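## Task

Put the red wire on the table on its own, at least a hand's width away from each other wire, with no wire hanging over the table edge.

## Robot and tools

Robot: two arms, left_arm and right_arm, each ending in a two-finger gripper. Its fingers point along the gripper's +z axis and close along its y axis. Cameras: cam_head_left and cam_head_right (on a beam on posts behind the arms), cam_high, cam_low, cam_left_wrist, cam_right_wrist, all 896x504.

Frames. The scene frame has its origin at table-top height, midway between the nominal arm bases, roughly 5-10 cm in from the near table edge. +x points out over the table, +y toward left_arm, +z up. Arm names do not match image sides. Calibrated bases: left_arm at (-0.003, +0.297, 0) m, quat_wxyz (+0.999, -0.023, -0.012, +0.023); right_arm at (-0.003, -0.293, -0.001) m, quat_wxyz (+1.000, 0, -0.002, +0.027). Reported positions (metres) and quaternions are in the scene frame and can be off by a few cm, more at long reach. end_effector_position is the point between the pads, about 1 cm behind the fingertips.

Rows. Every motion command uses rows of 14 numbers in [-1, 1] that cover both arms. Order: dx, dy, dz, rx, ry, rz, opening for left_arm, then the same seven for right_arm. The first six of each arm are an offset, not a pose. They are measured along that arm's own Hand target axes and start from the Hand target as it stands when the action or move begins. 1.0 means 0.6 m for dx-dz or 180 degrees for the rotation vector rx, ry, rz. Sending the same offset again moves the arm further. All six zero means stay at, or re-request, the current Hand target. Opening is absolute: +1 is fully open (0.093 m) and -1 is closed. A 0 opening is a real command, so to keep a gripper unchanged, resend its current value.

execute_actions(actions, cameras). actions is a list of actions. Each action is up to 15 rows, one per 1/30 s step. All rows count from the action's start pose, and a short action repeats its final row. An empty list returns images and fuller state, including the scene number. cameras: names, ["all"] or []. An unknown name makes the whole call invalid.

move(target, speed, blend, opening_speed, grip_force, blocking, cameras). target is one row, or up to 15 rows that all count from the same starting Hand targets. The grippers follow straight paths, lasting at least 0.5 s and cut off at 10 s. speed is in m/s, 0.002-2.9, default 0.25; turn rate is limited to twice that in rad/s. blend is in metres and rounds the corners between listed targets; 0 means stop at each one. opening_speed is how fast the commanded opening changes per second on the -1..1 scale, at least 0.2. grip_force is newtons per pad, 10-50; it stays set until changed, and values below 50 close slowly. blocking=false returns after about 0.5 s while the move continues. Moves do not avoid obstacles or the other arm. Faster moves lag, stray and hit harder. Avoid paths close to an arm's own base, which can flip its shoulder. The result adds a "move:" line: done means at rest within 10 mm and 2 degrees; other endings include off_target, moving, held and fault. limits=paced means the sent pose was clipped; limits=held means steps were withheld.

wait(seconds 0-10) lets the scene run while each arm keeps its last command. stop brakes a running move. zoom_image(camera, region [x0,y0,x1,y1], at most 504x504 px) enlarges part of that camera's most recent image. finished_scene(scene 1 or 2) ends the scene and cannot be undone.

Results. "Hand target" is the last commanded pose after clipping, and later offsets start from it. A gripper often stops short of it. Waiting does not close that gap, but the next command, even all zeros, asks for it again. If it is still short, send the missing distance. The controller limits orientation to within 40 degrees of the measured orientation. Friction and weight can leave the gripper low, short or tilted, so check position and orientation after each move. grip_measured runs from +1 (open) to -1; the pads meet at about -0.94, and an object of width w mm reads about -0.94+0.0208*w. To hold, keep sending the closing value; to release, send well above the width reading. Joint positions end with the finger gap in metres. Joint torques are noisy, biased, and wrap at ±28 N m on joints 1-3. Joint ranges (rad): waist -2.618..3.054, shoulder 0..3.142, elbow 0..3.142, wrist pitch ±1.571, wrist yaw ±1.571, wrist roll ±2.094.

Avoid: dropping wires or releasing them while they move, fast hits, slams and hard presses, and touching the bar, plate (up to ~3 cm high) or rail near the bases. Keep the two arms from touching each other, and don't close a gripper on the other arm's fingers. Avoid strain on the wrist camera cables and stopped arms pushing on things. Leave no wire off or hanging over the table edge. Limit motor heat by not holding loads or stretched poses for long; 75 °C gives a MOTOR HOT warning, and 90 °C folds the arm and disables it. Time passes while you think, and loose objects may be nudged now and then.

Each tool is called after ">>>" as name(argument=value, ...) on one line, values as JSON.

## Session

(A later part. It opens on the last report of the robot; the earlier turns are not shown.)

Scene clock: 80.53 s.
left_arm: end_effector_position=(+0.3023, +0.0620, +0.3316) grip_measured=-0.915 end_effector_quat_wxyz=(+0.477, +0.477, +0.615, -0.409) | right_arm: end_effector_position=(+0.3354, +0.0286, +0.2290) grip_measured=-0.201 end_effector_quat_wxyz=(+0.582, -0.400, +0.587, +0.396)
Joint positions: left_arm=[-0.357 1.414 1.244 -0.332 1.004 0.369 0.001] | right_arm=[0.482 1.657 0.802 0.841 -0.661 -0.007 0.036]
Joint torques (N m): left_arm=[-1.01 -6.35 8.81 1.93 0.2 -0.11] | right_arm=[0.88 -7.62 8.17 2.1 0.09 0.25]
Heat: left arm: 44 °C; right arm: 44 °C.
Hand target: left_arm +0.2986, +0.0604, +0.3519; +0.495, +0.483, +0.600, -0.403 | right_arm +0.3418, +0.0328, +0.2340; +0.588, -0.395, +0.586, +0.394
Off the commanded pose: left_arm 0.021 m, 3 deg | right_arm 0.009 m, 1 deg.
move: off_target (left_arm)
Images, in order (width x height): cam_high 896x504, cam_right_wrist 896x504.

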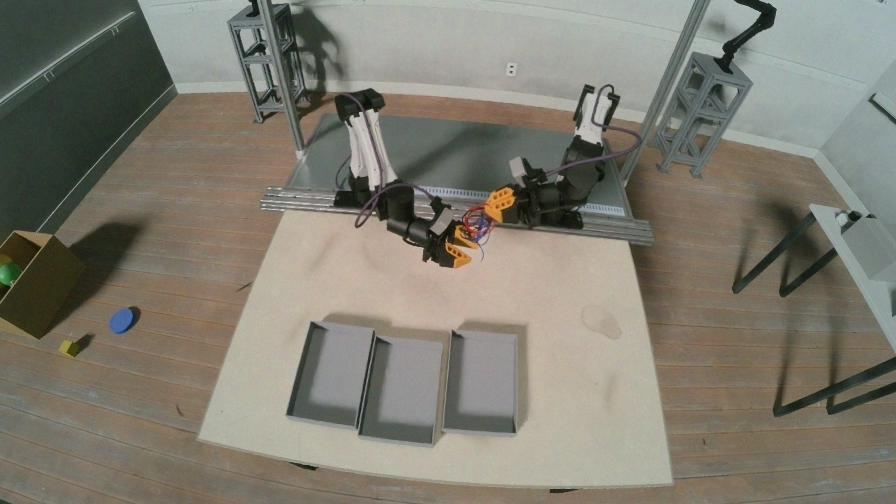

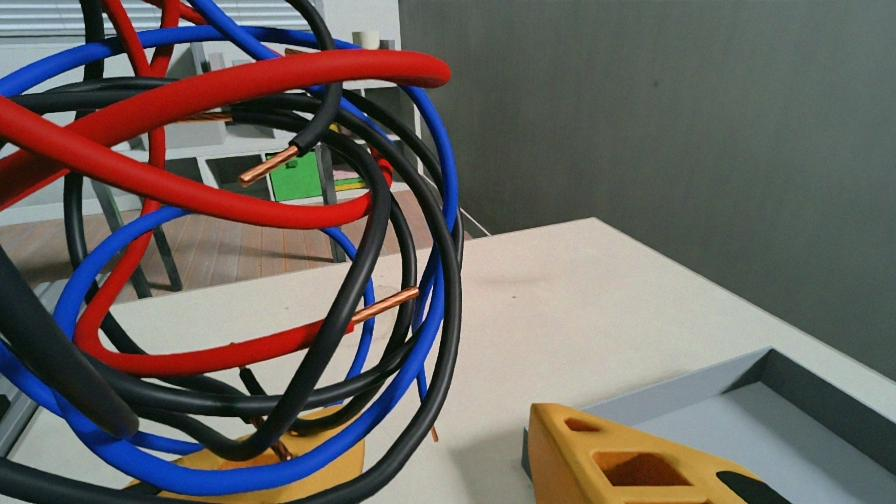

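>>> move(target=[[0,0,0,0,0,0,-0.921875,-0.028,0.004,-0.006,0,0,0,-0.2],[0,0,0,0,0,0,-0.921875,-0.028,0.004,-0.006,0,0,0,-1]], speed=0.06, opening_speed=0.6, cameras=["cam_right_wrist","cam_high","cam_low"])

Scene clock: 90.47 s.
left_arm: end_effector_position=(+0.3023, +0.0620, +0.3316) grip_measured=-0.915 end_effector_quat_wxyz=(+0.477, +0.477, +0.615, -0.409) | right_arm: end_effector_position=(+0.3362, +0.0290, +0.2308) grip_measured=-0.992 end_effector_quat_wxyz=(+0.573, -0.400, +0.596, +0.396)
Joint positions: left_arm=[-0.357 1.414 1.244 -0.332 1.003 0.369 0.001] | right_arm=[0.482 1.642 0.821 0.782 -0.66 -0.007 0]
Joint torques (N m): left_arm=[-0.91 -6.41 8.73 1.93 0.21 -0.1] | right_arm=[0.95 -11.79 8.18 1.98 0.12 0.24]
Motor temperatures (°C): left_arm=[26 39 44 37 28 25 26] | right_arm=[27 45 40 35 27 24 29]
Heat: left arm: 44 °C; right arm: 45 °C.
Hand target: left_arm +0.2986, +0.0604, +0.3519; +0.495, +0.483, +0.600, -0.403 | right_arm +0.3382, +0.0304, +0.2509; +0.588, -0.395, +0.586, +0.394
Off the commanded pose: left_arm 0.021 m, 3 deg | right_arm 0.020 m, 2 deg.
move: off_target (left_arm, right_arm); target 2's new opening was sent with right_arm's hand 0.020 m and 2 deg from that target
Images, in order (width x height): cam_high 896x504, cam_low 896x504, cam_right_wrist 896x504.

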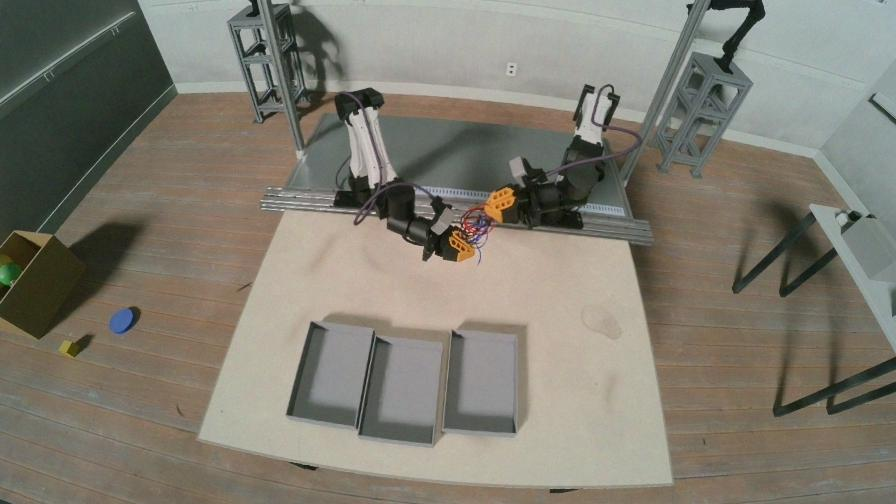

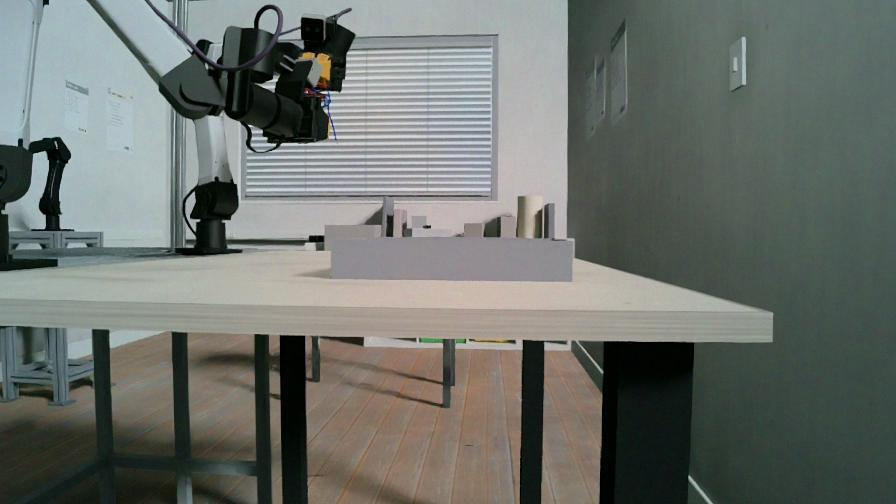

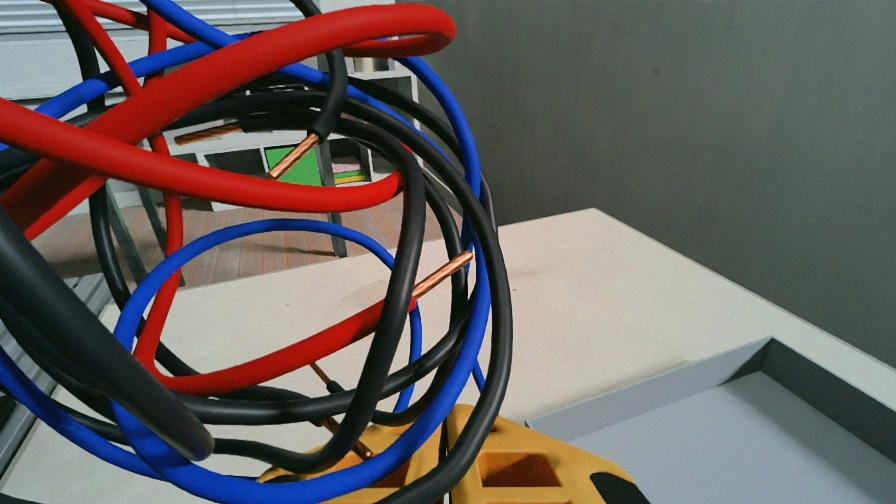

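>>> move(target=[[0,0,0,0,0,0,-0.921875,0,-0.004,-0.006,0,0,0,-1],[0,0,0,0,0,0,-0.921875,0,-0.004,-0.006,0,0,0,-0.2],[0,0,0,0,0,0,-0.921875,-0.037,-0.004,-0.006,0,0,0,-0.2]], speed=0.06, cameras=["cam_right_wrist","cam_left_wrist"])

Scene clock: 97.47 s.
left_arm: end_effector_position=(+0.3023, +0.0620, +0.3316) grip_measured=-0.915 end_effector_quat_wxyz=(+0.477, +0.477, +0.615, -0.409) | right_arm: end_effector_position=(+0.3357, +0.0287, +0.2525) grip_measured=-0.201 end_effector_quat_wxyz=(+0.572, -0.400, +0.596, +0.396)
Joint positions: left_arm=[-0.357 1.414 1.244 -0.332 1.003 0.369 0.001] | right_arm=[0.482 1.593 0.87 0.682 -0.66 -0.007 0.036]
Joint torques (N m): left_arm=[-0.9 -6.41 8.76 1.91 0.19 -0.11] | right_arm=[-0.69 -11.34 8.27 1.92 0.03 0.27]
Heat: left arm: 44 °C; right arm: 47 °C.
Hand target: left_arm +0.2986, +0.0604, +0.3519; +0.495, +0.483, +0.600, -0.403 | right_arm +0.3389, +0.0261, +0.2731; +0.588, -0.395, +0.586, +0.394
Off the commanded pose: left_arm 0.021 m, 3 deg | right_arm 0.021 m, 2 deg.
move: off_target (left_arm, right_arm); target 2's new opening was sent with right_arm's hand 0.019 m and 2 deg from that target
Images, in order (width x height): cam_left_wrist 896x504, cam_right_wrist 896x504.

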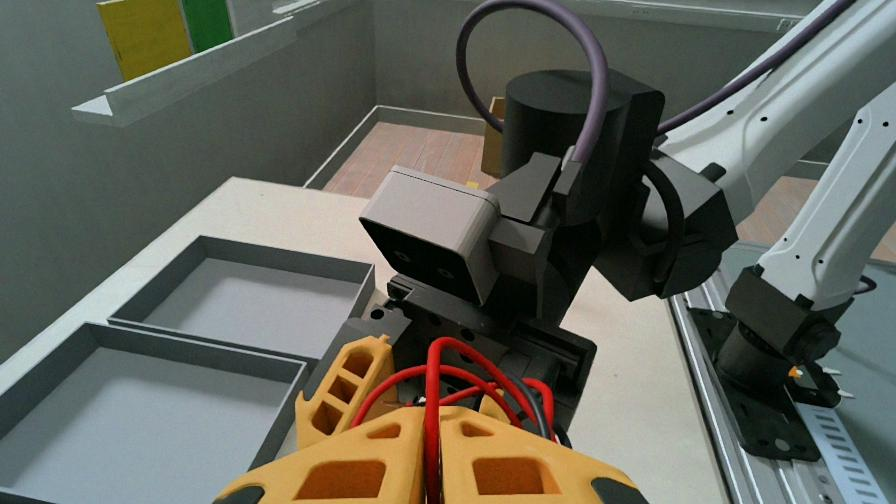

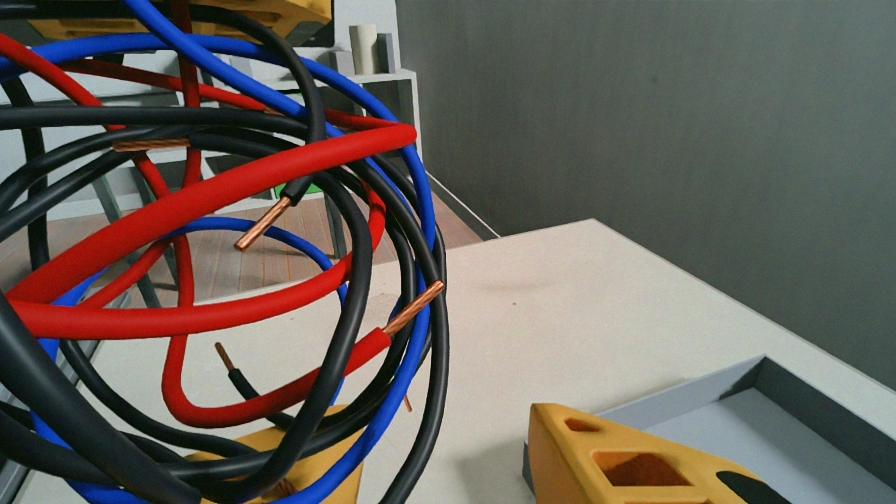

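>>> move(target=[[0,0,0,0,0,0,-0.921875,0,0,0.0,0,0,0,-1]], speed=0.06, opening_speed=0.6, cameras=["cam_right_wrist","cam_low"])

Scene clock: 101.30 s.
left_arm: end_effector_position=(+0.3023, +0.0620, +0.3316) grip_measured=-0.915 end_effector_quat_wxyz=(+0.477, +0.477, +0.615, -0.409) | right_arm: end_effector_position=(+0.3357, +0.0287, +0.2524) grip_measured=-0.992 end_effector_quat_wxyz=(+0.572, -0.400, +0.597, +0.397)
Joint positions: left_arm=[-0.357 1.414 1.244 -0.332 1.003 0.369 0.001] | right_arm=[0.482 1.593 0.87 0.681 -0.66 -0.007 0]
Joint torques (N m): left_arm=[-0.95 -6.37 8.81 1.94 0.19 -0.11] | right_arm=[-0.57 -11.56 8.51 1.95 0.06 0.26]
Heat: left arm: 45 °C; right arm: 47 °C.
Hand target: left_arm +0.2986, +0.0604, +0.3519; +0.495, +0.483, +0.600, -0.403 | right_arm +0.3389, +0.0261, +0.2731; +0.588, -0.395, +0.586, +0.394
Off the commanded pose: left_arm 0.021 m, 3 deg | right_arm 0.021 m, 2 deg.
move: off_target (left_arm, right_arm)
Images, in order (width x height): cam_low 896x504, cam_right_wrist 896x504.

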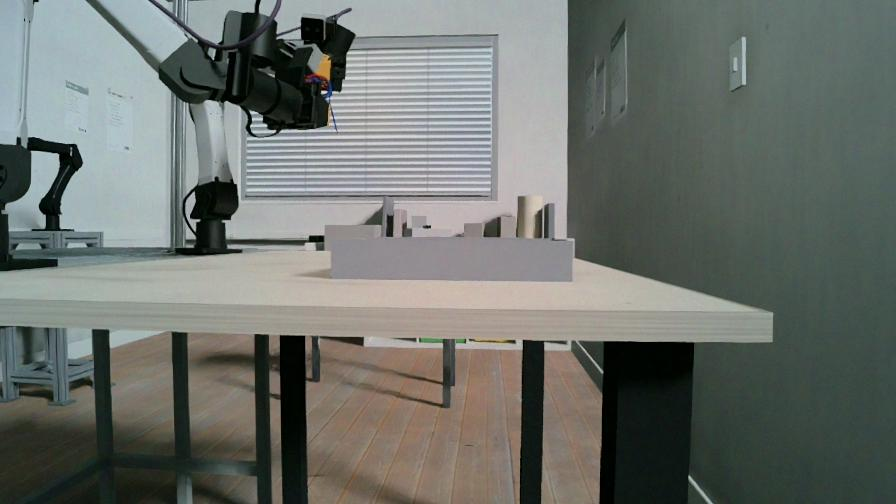

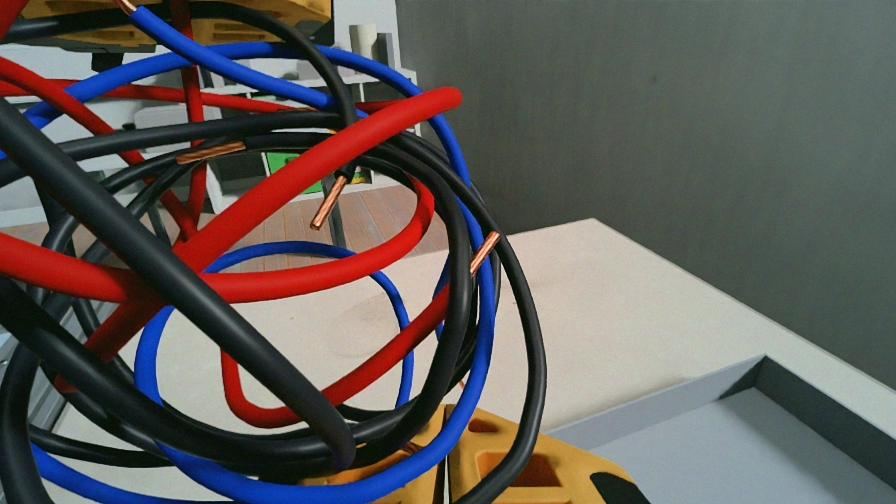

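>>> move(target=[[0,0,0,0,0,0,-0.921875,0.06,0,-0.02,0,0,0,-1],[0,0,0,0,0,0,-0.921875,0.06,0,-0.28,0,0,0,-1],[-0.02,0,0,0,0,0,-0.921875,-0.16,0,-0.3,0,0,0,-1]], speed=[0.06,0.12,0.2], cameras=["all"])

Scene clock: 111.27 s.
left_arm: end_effector_position=(+0.3009, +0.0606, +0.3477) grip_measured=-0.915 end_effector_quat_wxyz=(+0.482, +0.479, +0.611, -0.407) | right_arm: end_effector_position=(+0.2736, -0.1394, +0.3569) grip_measured=-0.992 end_effector_quat_wxyz=(+0.578, -0.383, +0.597, +0.403)
Joint positions: left_arm=[-0.365 1.414 1.299 -0.37 0.997 0.364 0.001] | right_arm=[-0.063 1.045 0.874 0.15 -1.188 0.022 0]
Joint torques (N m): left_arm=[-0.96 -5.46 8.8 1.94 0.19 -0.11] | right_arm=[-0.43 -4.33 8.79 1.61 -0.15 0.06]
Heat: left arm: 45 °C; right arm: 47 °C.
Hand target: left_arm +0.2991, +0.0582, +0.3638; +0.495, +0.483, +0.600, -0.403 | right_arm +0.2708, -0.1407, +0.3688; +0.588, -0.395, +0.586, +0.394
Off the commanded pose: left_arm 0.016 m, 2 deg | right_arm 0.012 m, 2 deg.
move: off_target (left_arm, right_arm)

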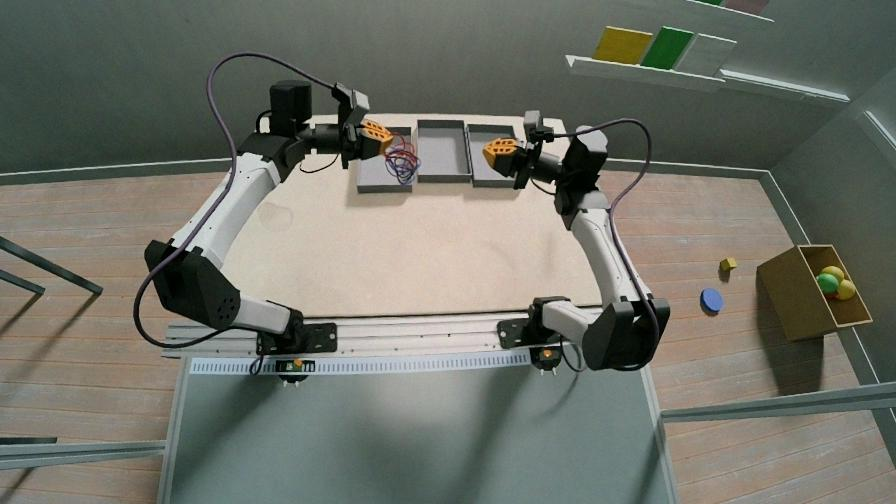

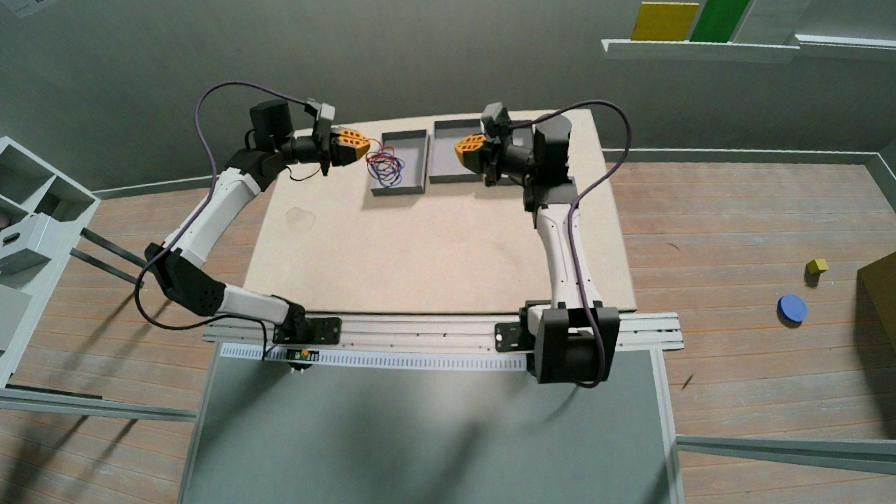

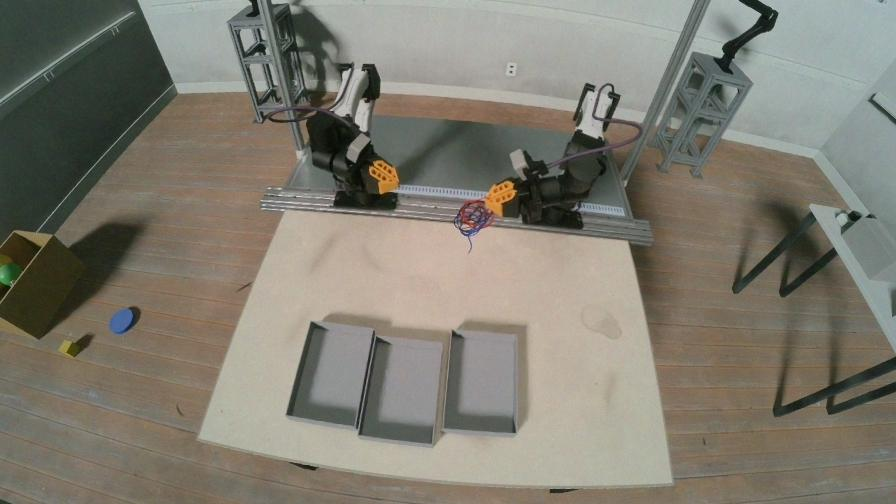

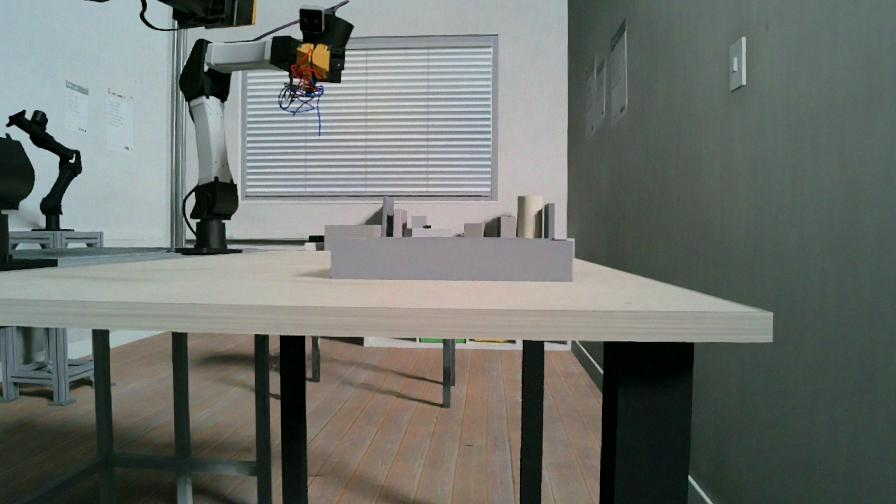

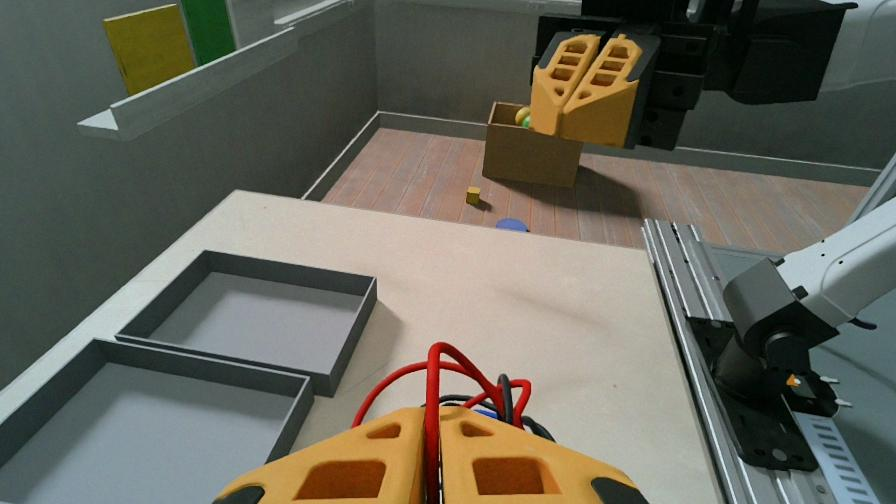

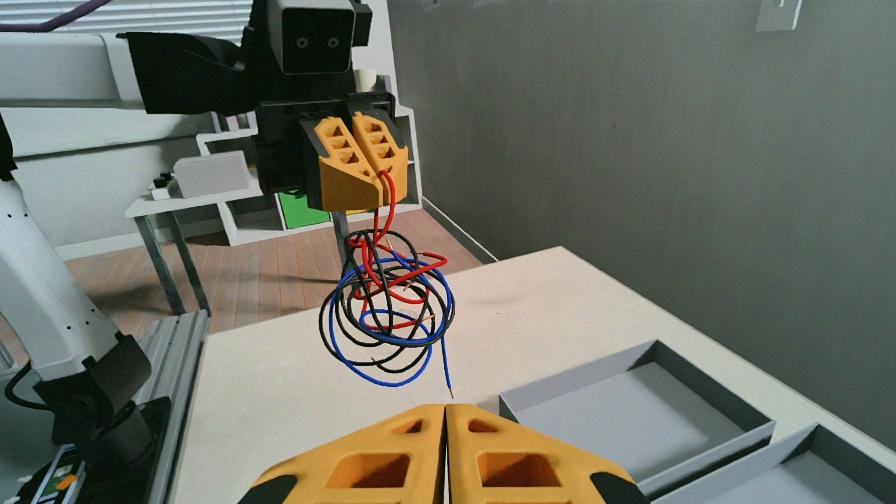

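>>> move(target=[0.375,0.011,0.076,0,0,0,-0.921875,0,0,0,0,0,0,-0.2], speed=0.12, cameras=["cam_low","cam_high","cam_left_wrist","cam_right_wrist"])

Scene clock: 120.47 s.
left_arm: end_effector_position=(+0.3039, +0.0557, +0.1359) grip_measured=-0.915 end_effector_quat_wxyz=(+0.491, +0.483, +0.603, -0.401) | right_arm: end_effector_position=(+0.2736, -0.1394, +0.3565) grip_measured=-0.201 end_effector_quat_wxyz=(+0.578, -0.382, +0.598, +0.403)
Joint positions: left_arm=[-0.353 1.689 0.633 0.584 1.005 0.384 0.001] | right_arm=[-0.063 1.045 0.874 0.147 -1.188 0.021 0.036]
Joint torques (N m): left_arm=[0.31 -4.42 4.59 2.27 0.33 -0.06] | right_arm=[-0.47 -4.26 8.99 1.66 -0.17 -0.06]
Heat: left arm: 44 °C; right arm: 45 °C.
Hand target: left_arm +0.3050, +0.0564, +0.1343; +0.495, +0.483, +0.600, -0.403 | right_arm +0.2708, -0.1407, +0.3688; +0.588, -0.395, +0.586, +0.394
Off the commanded pose: left_arm 0.002 m, 1 deg | right_arm 0.013 m, 3 deg.
move: off_target (right_arm)
Images, in order (width x height): cam_high 896x504, cam_low 896x504, cam_left_wrist 896x504, cam_right_wrist 896x504.

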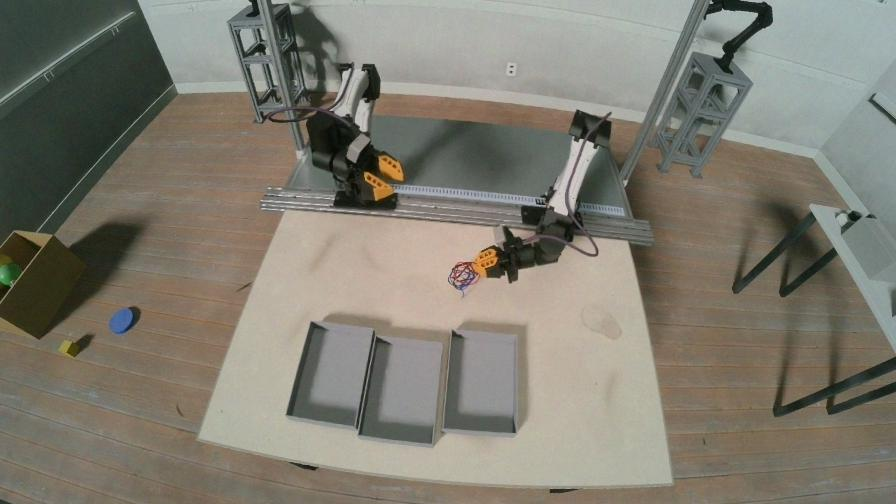

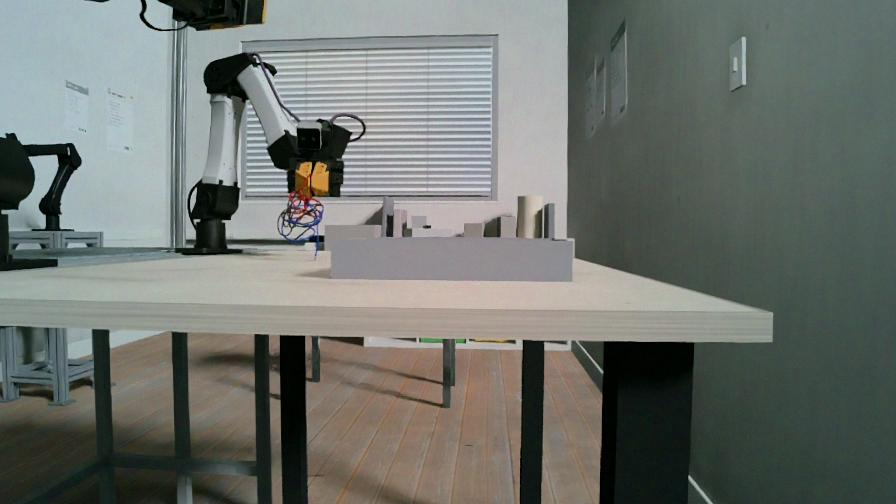

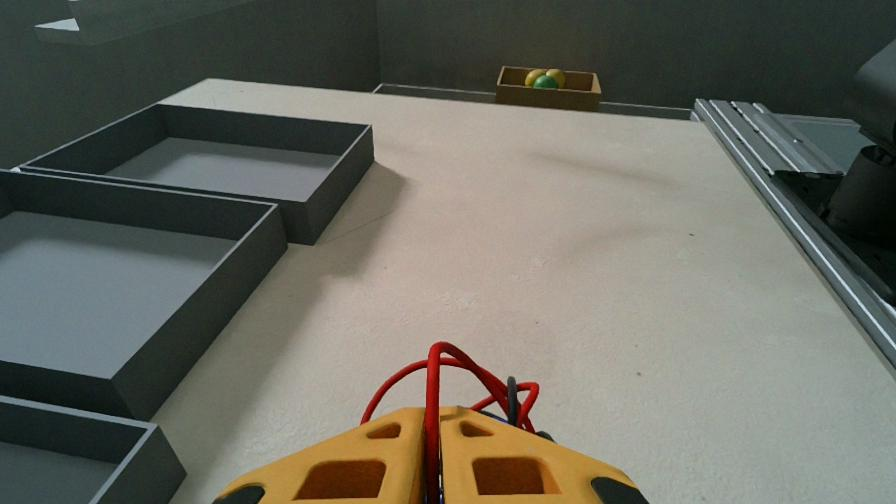

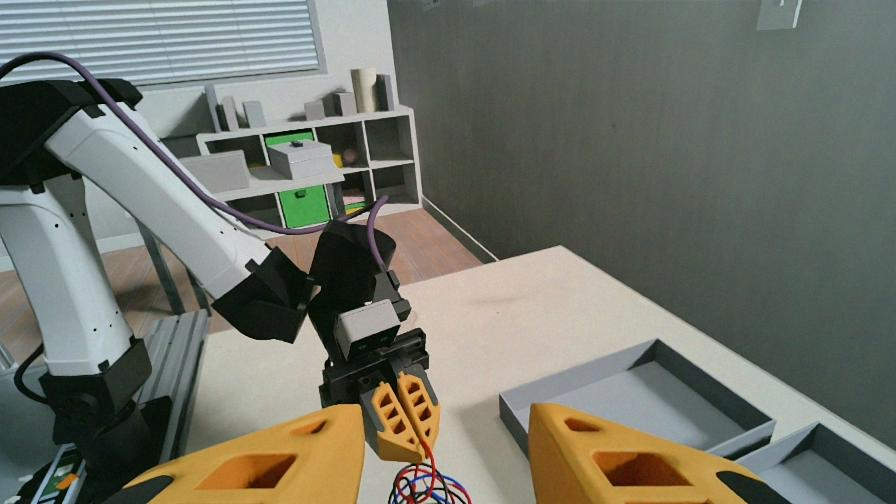

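>>> move(target=[0.072,0.002,0.015,0,0,0,-0.921875,0.13,0,0,0,0.36,0,0], speed=0.12, cameras=["cam_low","cam_high","cam_head_right","cam_left_wrist","cam_right_wrist"])

Scene clock: 130.83 s.
left_arm: end_effector_position=(+0.3051, +0.0544, +0.0912) grip_measured=-0.915 end_effector_quat_wxyz=(+0.490, +0.483, +0.604, -0.403) | right_arm: end_effector_position=(+0.2688, -0.1413, +0.2887) grip_measured=-0.001 end_effector_quat_wxyz=(+0.196, -0.545, +0.806, +0.124)
Joint positions: left_arm=[-0.35 1.871 0.584 0.811 1.011 0.384 0.001] | right_arm=[0.273 1.56 1.868 -1.553 -0.34 -0.805 0.045]
Joint torques (N m): left_arm=[0.47 -5.01 3.86 2.21 0.34 -0.02] | right_arm=[1.28 -5.74 6.98 0.88 -0.1 0.3]
Heat: left arm: 41 °C; right arm: 44 °C.
Hand target: left_arm +0.3060, +0.0558, +0.0901; +0.495, +0.483, +0.600, -0.403 | right_arm +0.2710, -0.1405, +0.2909; +0.183, -0.545, +0.809, +0.121
Off the commanded pose: left_arm 0.002 m, 1 deg | right_arm 0.003 m, 2 deg.
joint sent to its limit (right arm) — joint 4 (wrist pitch), lower limit. The joint targets still meet the commanded pose.
move: done
Images, in order (width x height): cam_head_right 896x504, cam_high 896x504, cam_low 896x504, cam_left_wrist 896x504, cam_right_wrist 896x504.

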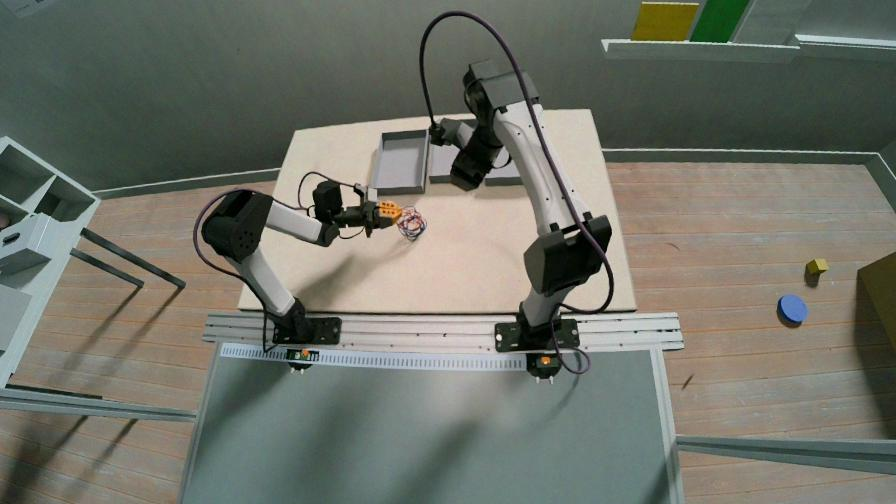

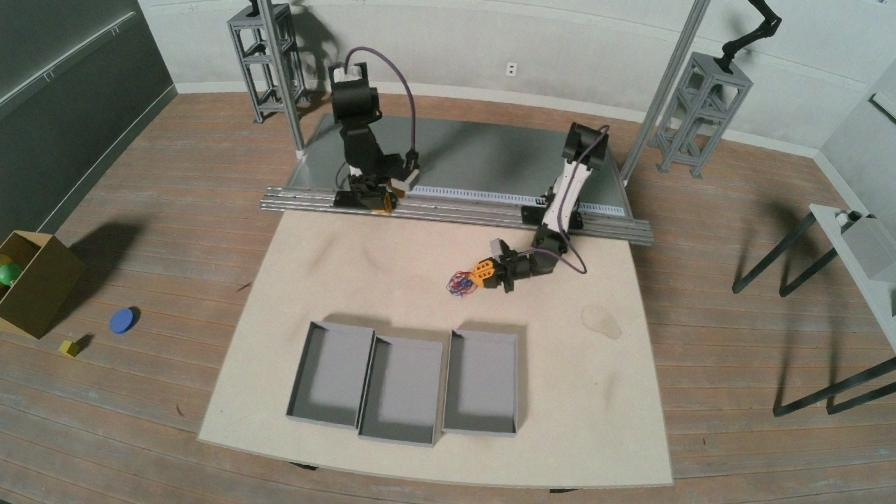

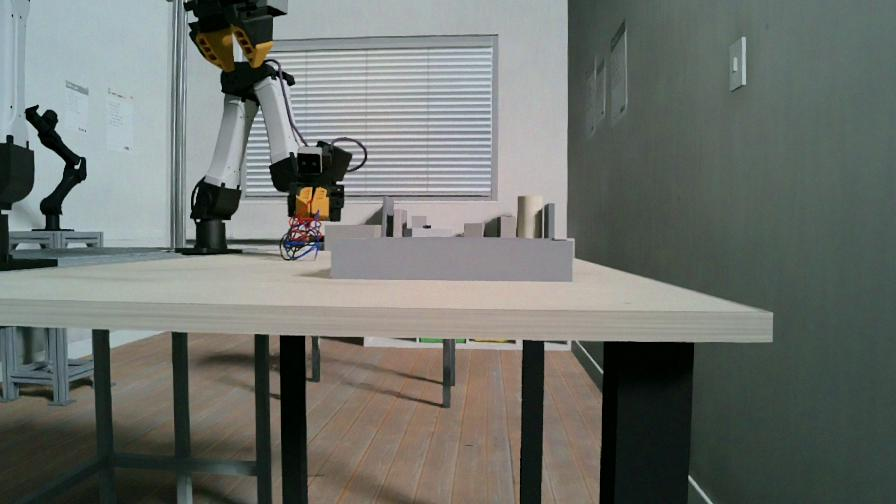

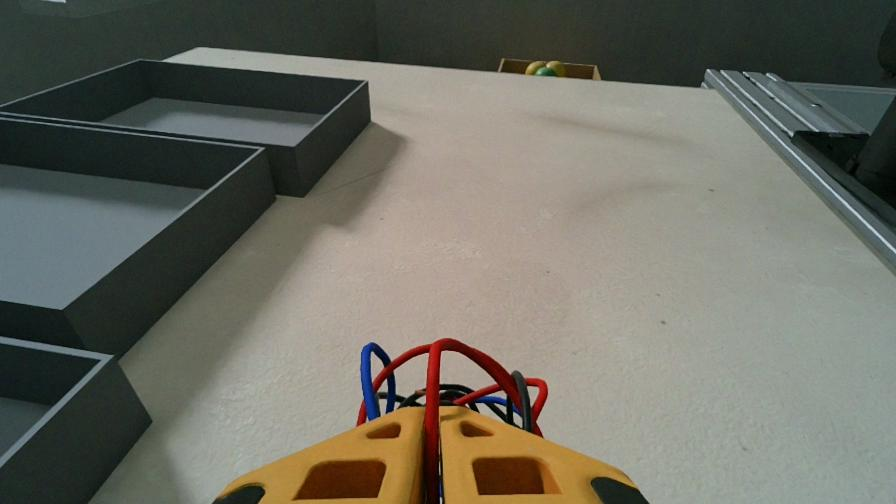

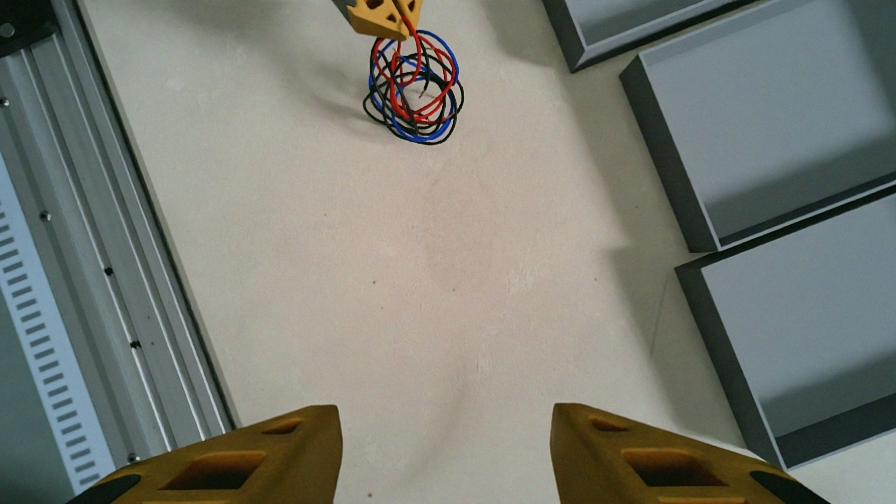

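>>> move(target=[0,0,0,0,0,0,-0.921875,-0.117,0.057,0.2955,0.1266,0.0492,0.3478,0], speed=0.15, cameras=["all"])

Scene clock: 148.33 s.
left_arm: end_effector_position=(+0.3051, +0.0544, +0.0912) grip_measured=-0.915 end_effector_quat_wxyz=(+0.490, +0.483, +0.604, -0.403) | right_arm: end_effector_position=(+0.2890, -0.0021, +0.1593) grip_measured=-0.001 end_effector_quat_wxyz=(+0.127, -0.017, +0.992, +0.007)
Joint positions: left_arm=[-0.35 1.871 0.584 0.811 1.011 0.384 0.001] | right_arm=[0.801 1.953 1.858 -1.294 0.176 0.804 0.045]
Joint torques (N m): left_arm=[0.42 -5.05 3.88 2.21 0.33 -0.04] | right_arm=[0.79 -10.21 7.79 0.63 0.29 0.34]
Motor temperatures (°C): left_arm=[26 36 38 40 28 25 26] | right_arm=[27 44 41 33 27 24 29]
Heat: left arm: 40 °C; right arm: 44 °C.
Hand target: left_arm +0.3060, +0.0558, +0.0901; +0.495, +0.483, +0.600, -0.403 | right_arm +0.2921, +0.0012, +0.1603; +0.133, -0.011, +0.991, +0.003
Off the commanded pose: left_arm 0.002 m, 1 deg | right_arm 0.005 m, 1 deg.
move: done

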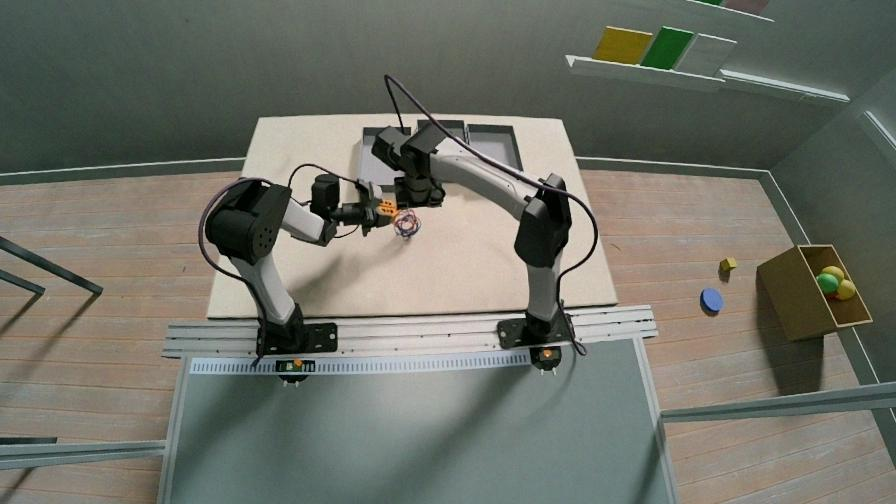

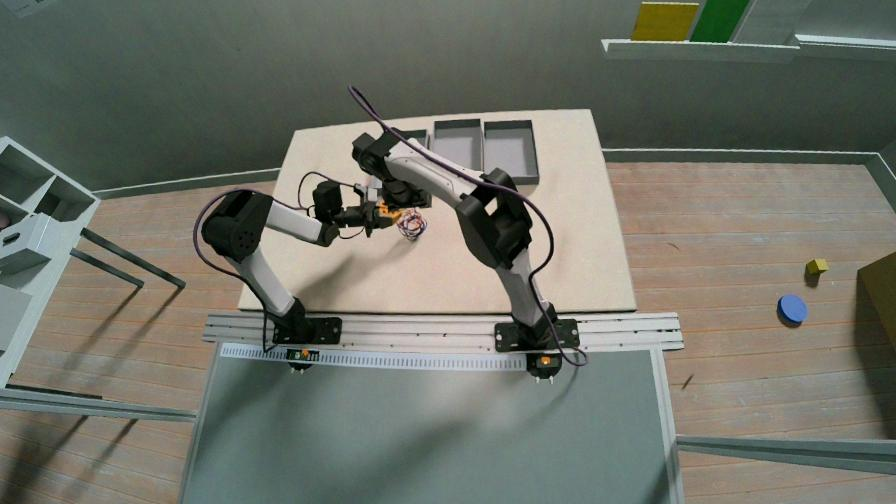

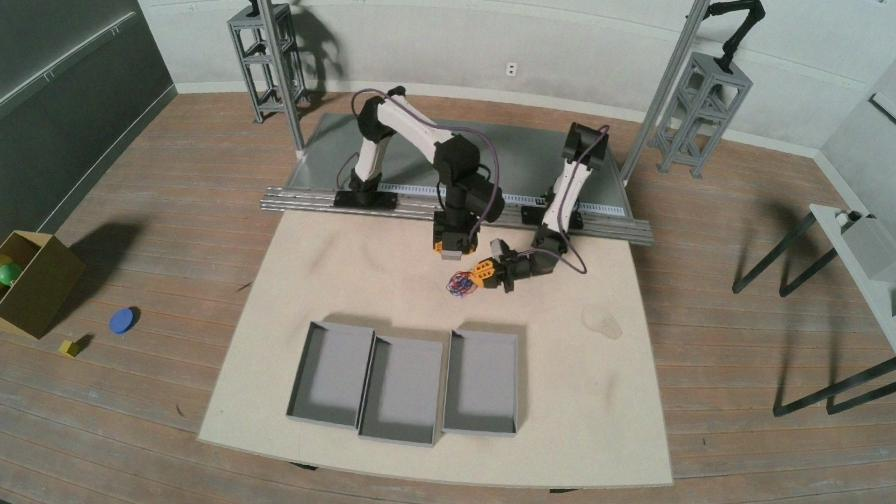

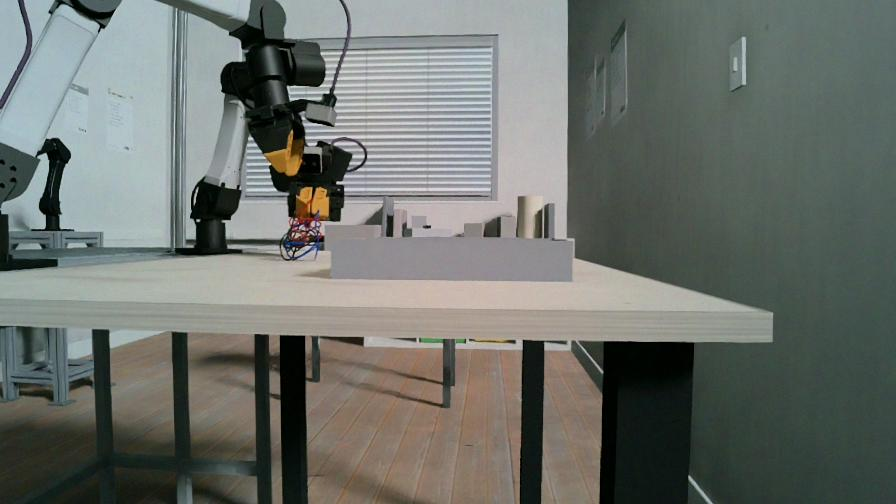

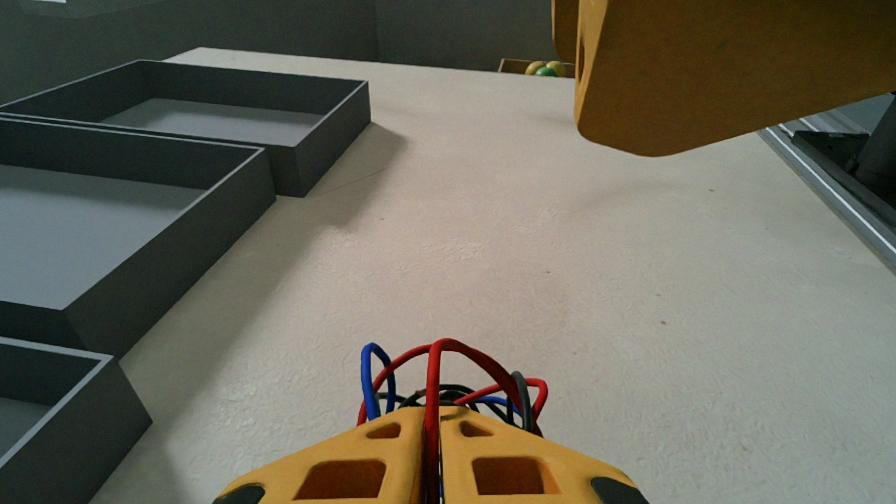

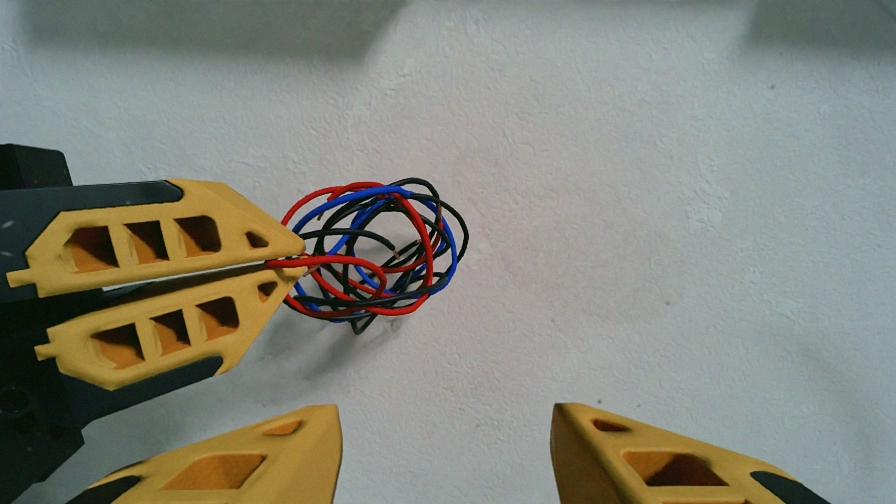

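>>> zoom_image(camera="cam_right_wrist", region=[250, 160, 490, 350])

Scaled by 2.100 from the camera's 896x504 image, which has a finer 1280x720 frame.

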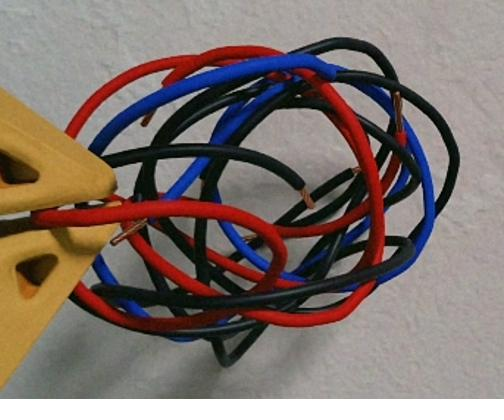

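>>> move(target=[0,0,0,0,0,0,-0.921875,-0.023,-0.015,0.127,0,0,0,-0.45], speed=0.12, cameras=["cam_right_wrist","cam_high","cam_head_left"])

>>> zoom_image(camera="cam_right_wrist", region=[200, 150, 600, 504])

Scene clock: 170.53 s.
left_arm: end_effector_position=(+0.3051, +0.0544, +0.0913) grip_measured=-0.915 end_effector_quat_wxyz=(+0.490, +0.483, +0.604, -0.403) | right_arm: end_effector_position=(+0.3243, -0.0039, +0.1001) grip_measured=-0.449 end_effector_quat_wxyz=(+0.138, -0.007, +0.990, +0.011)
Joint positions: left_arm=[-0.35 1.871 0.584 0.812 1.011 0.384 0.001] | right_arm=[0.737 2.016 1.705 -1.048 0.176 0.757 0.024]
Joint torques (N m): left_arm=[0.51 -5.07 3.86 2.21 0.33 -0.02] | right_arm=[-0.27 -11.52 4.86 0.81 0.19 0]
Heat: left arm: 41 °C; right arm: 47 °C.
Hand target: left_arm +0.3060, +0.0558, +0.0901; +0.495, +0.483, +0.600, -0.403 | right_arm +0.3257, -0.0068, +0.0905; +0.133, -0.011, +0.991, +0.003
Off the commanded pose: left_arm 0.002 m, 1 deg | right_arm 0.010 m, 1 deg.
move: done
Images, in order (width x height): cam_head_left 896x504, cam_high 896x504, cam_right_wrist 896x504.

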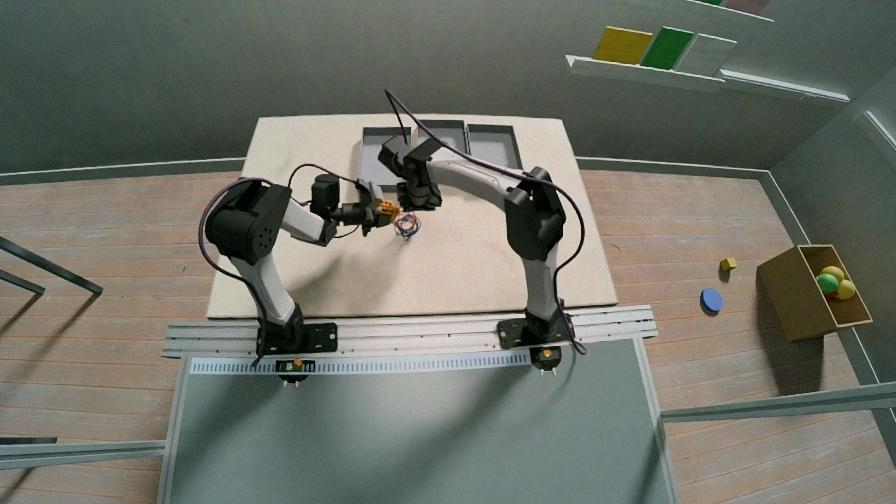

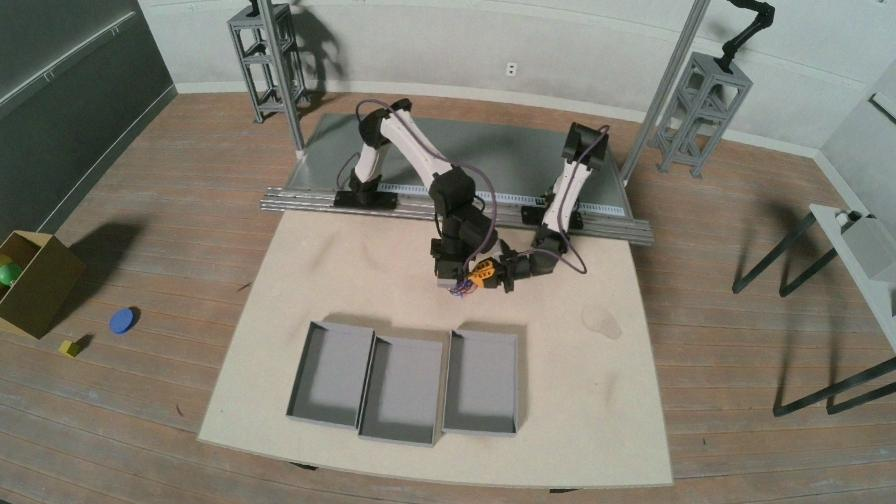

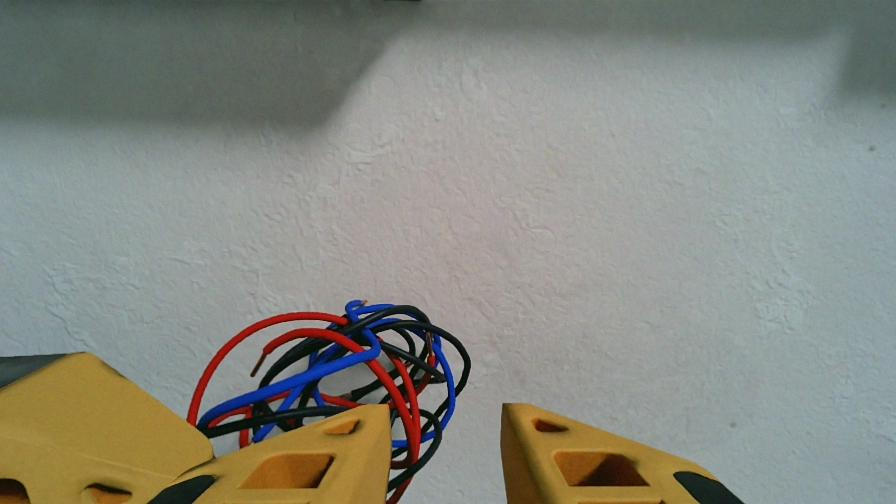

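Scaled by 1.260 from the camera's 896x504 image, which has a finer 1280x720 frame.

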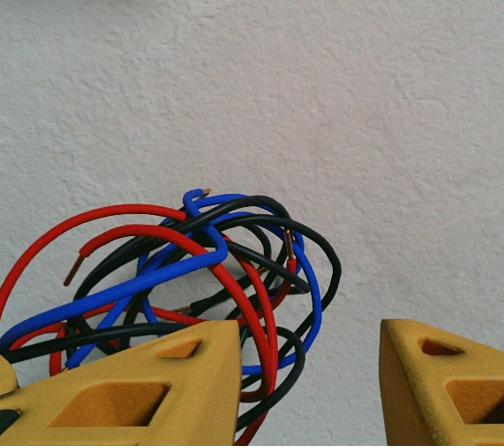

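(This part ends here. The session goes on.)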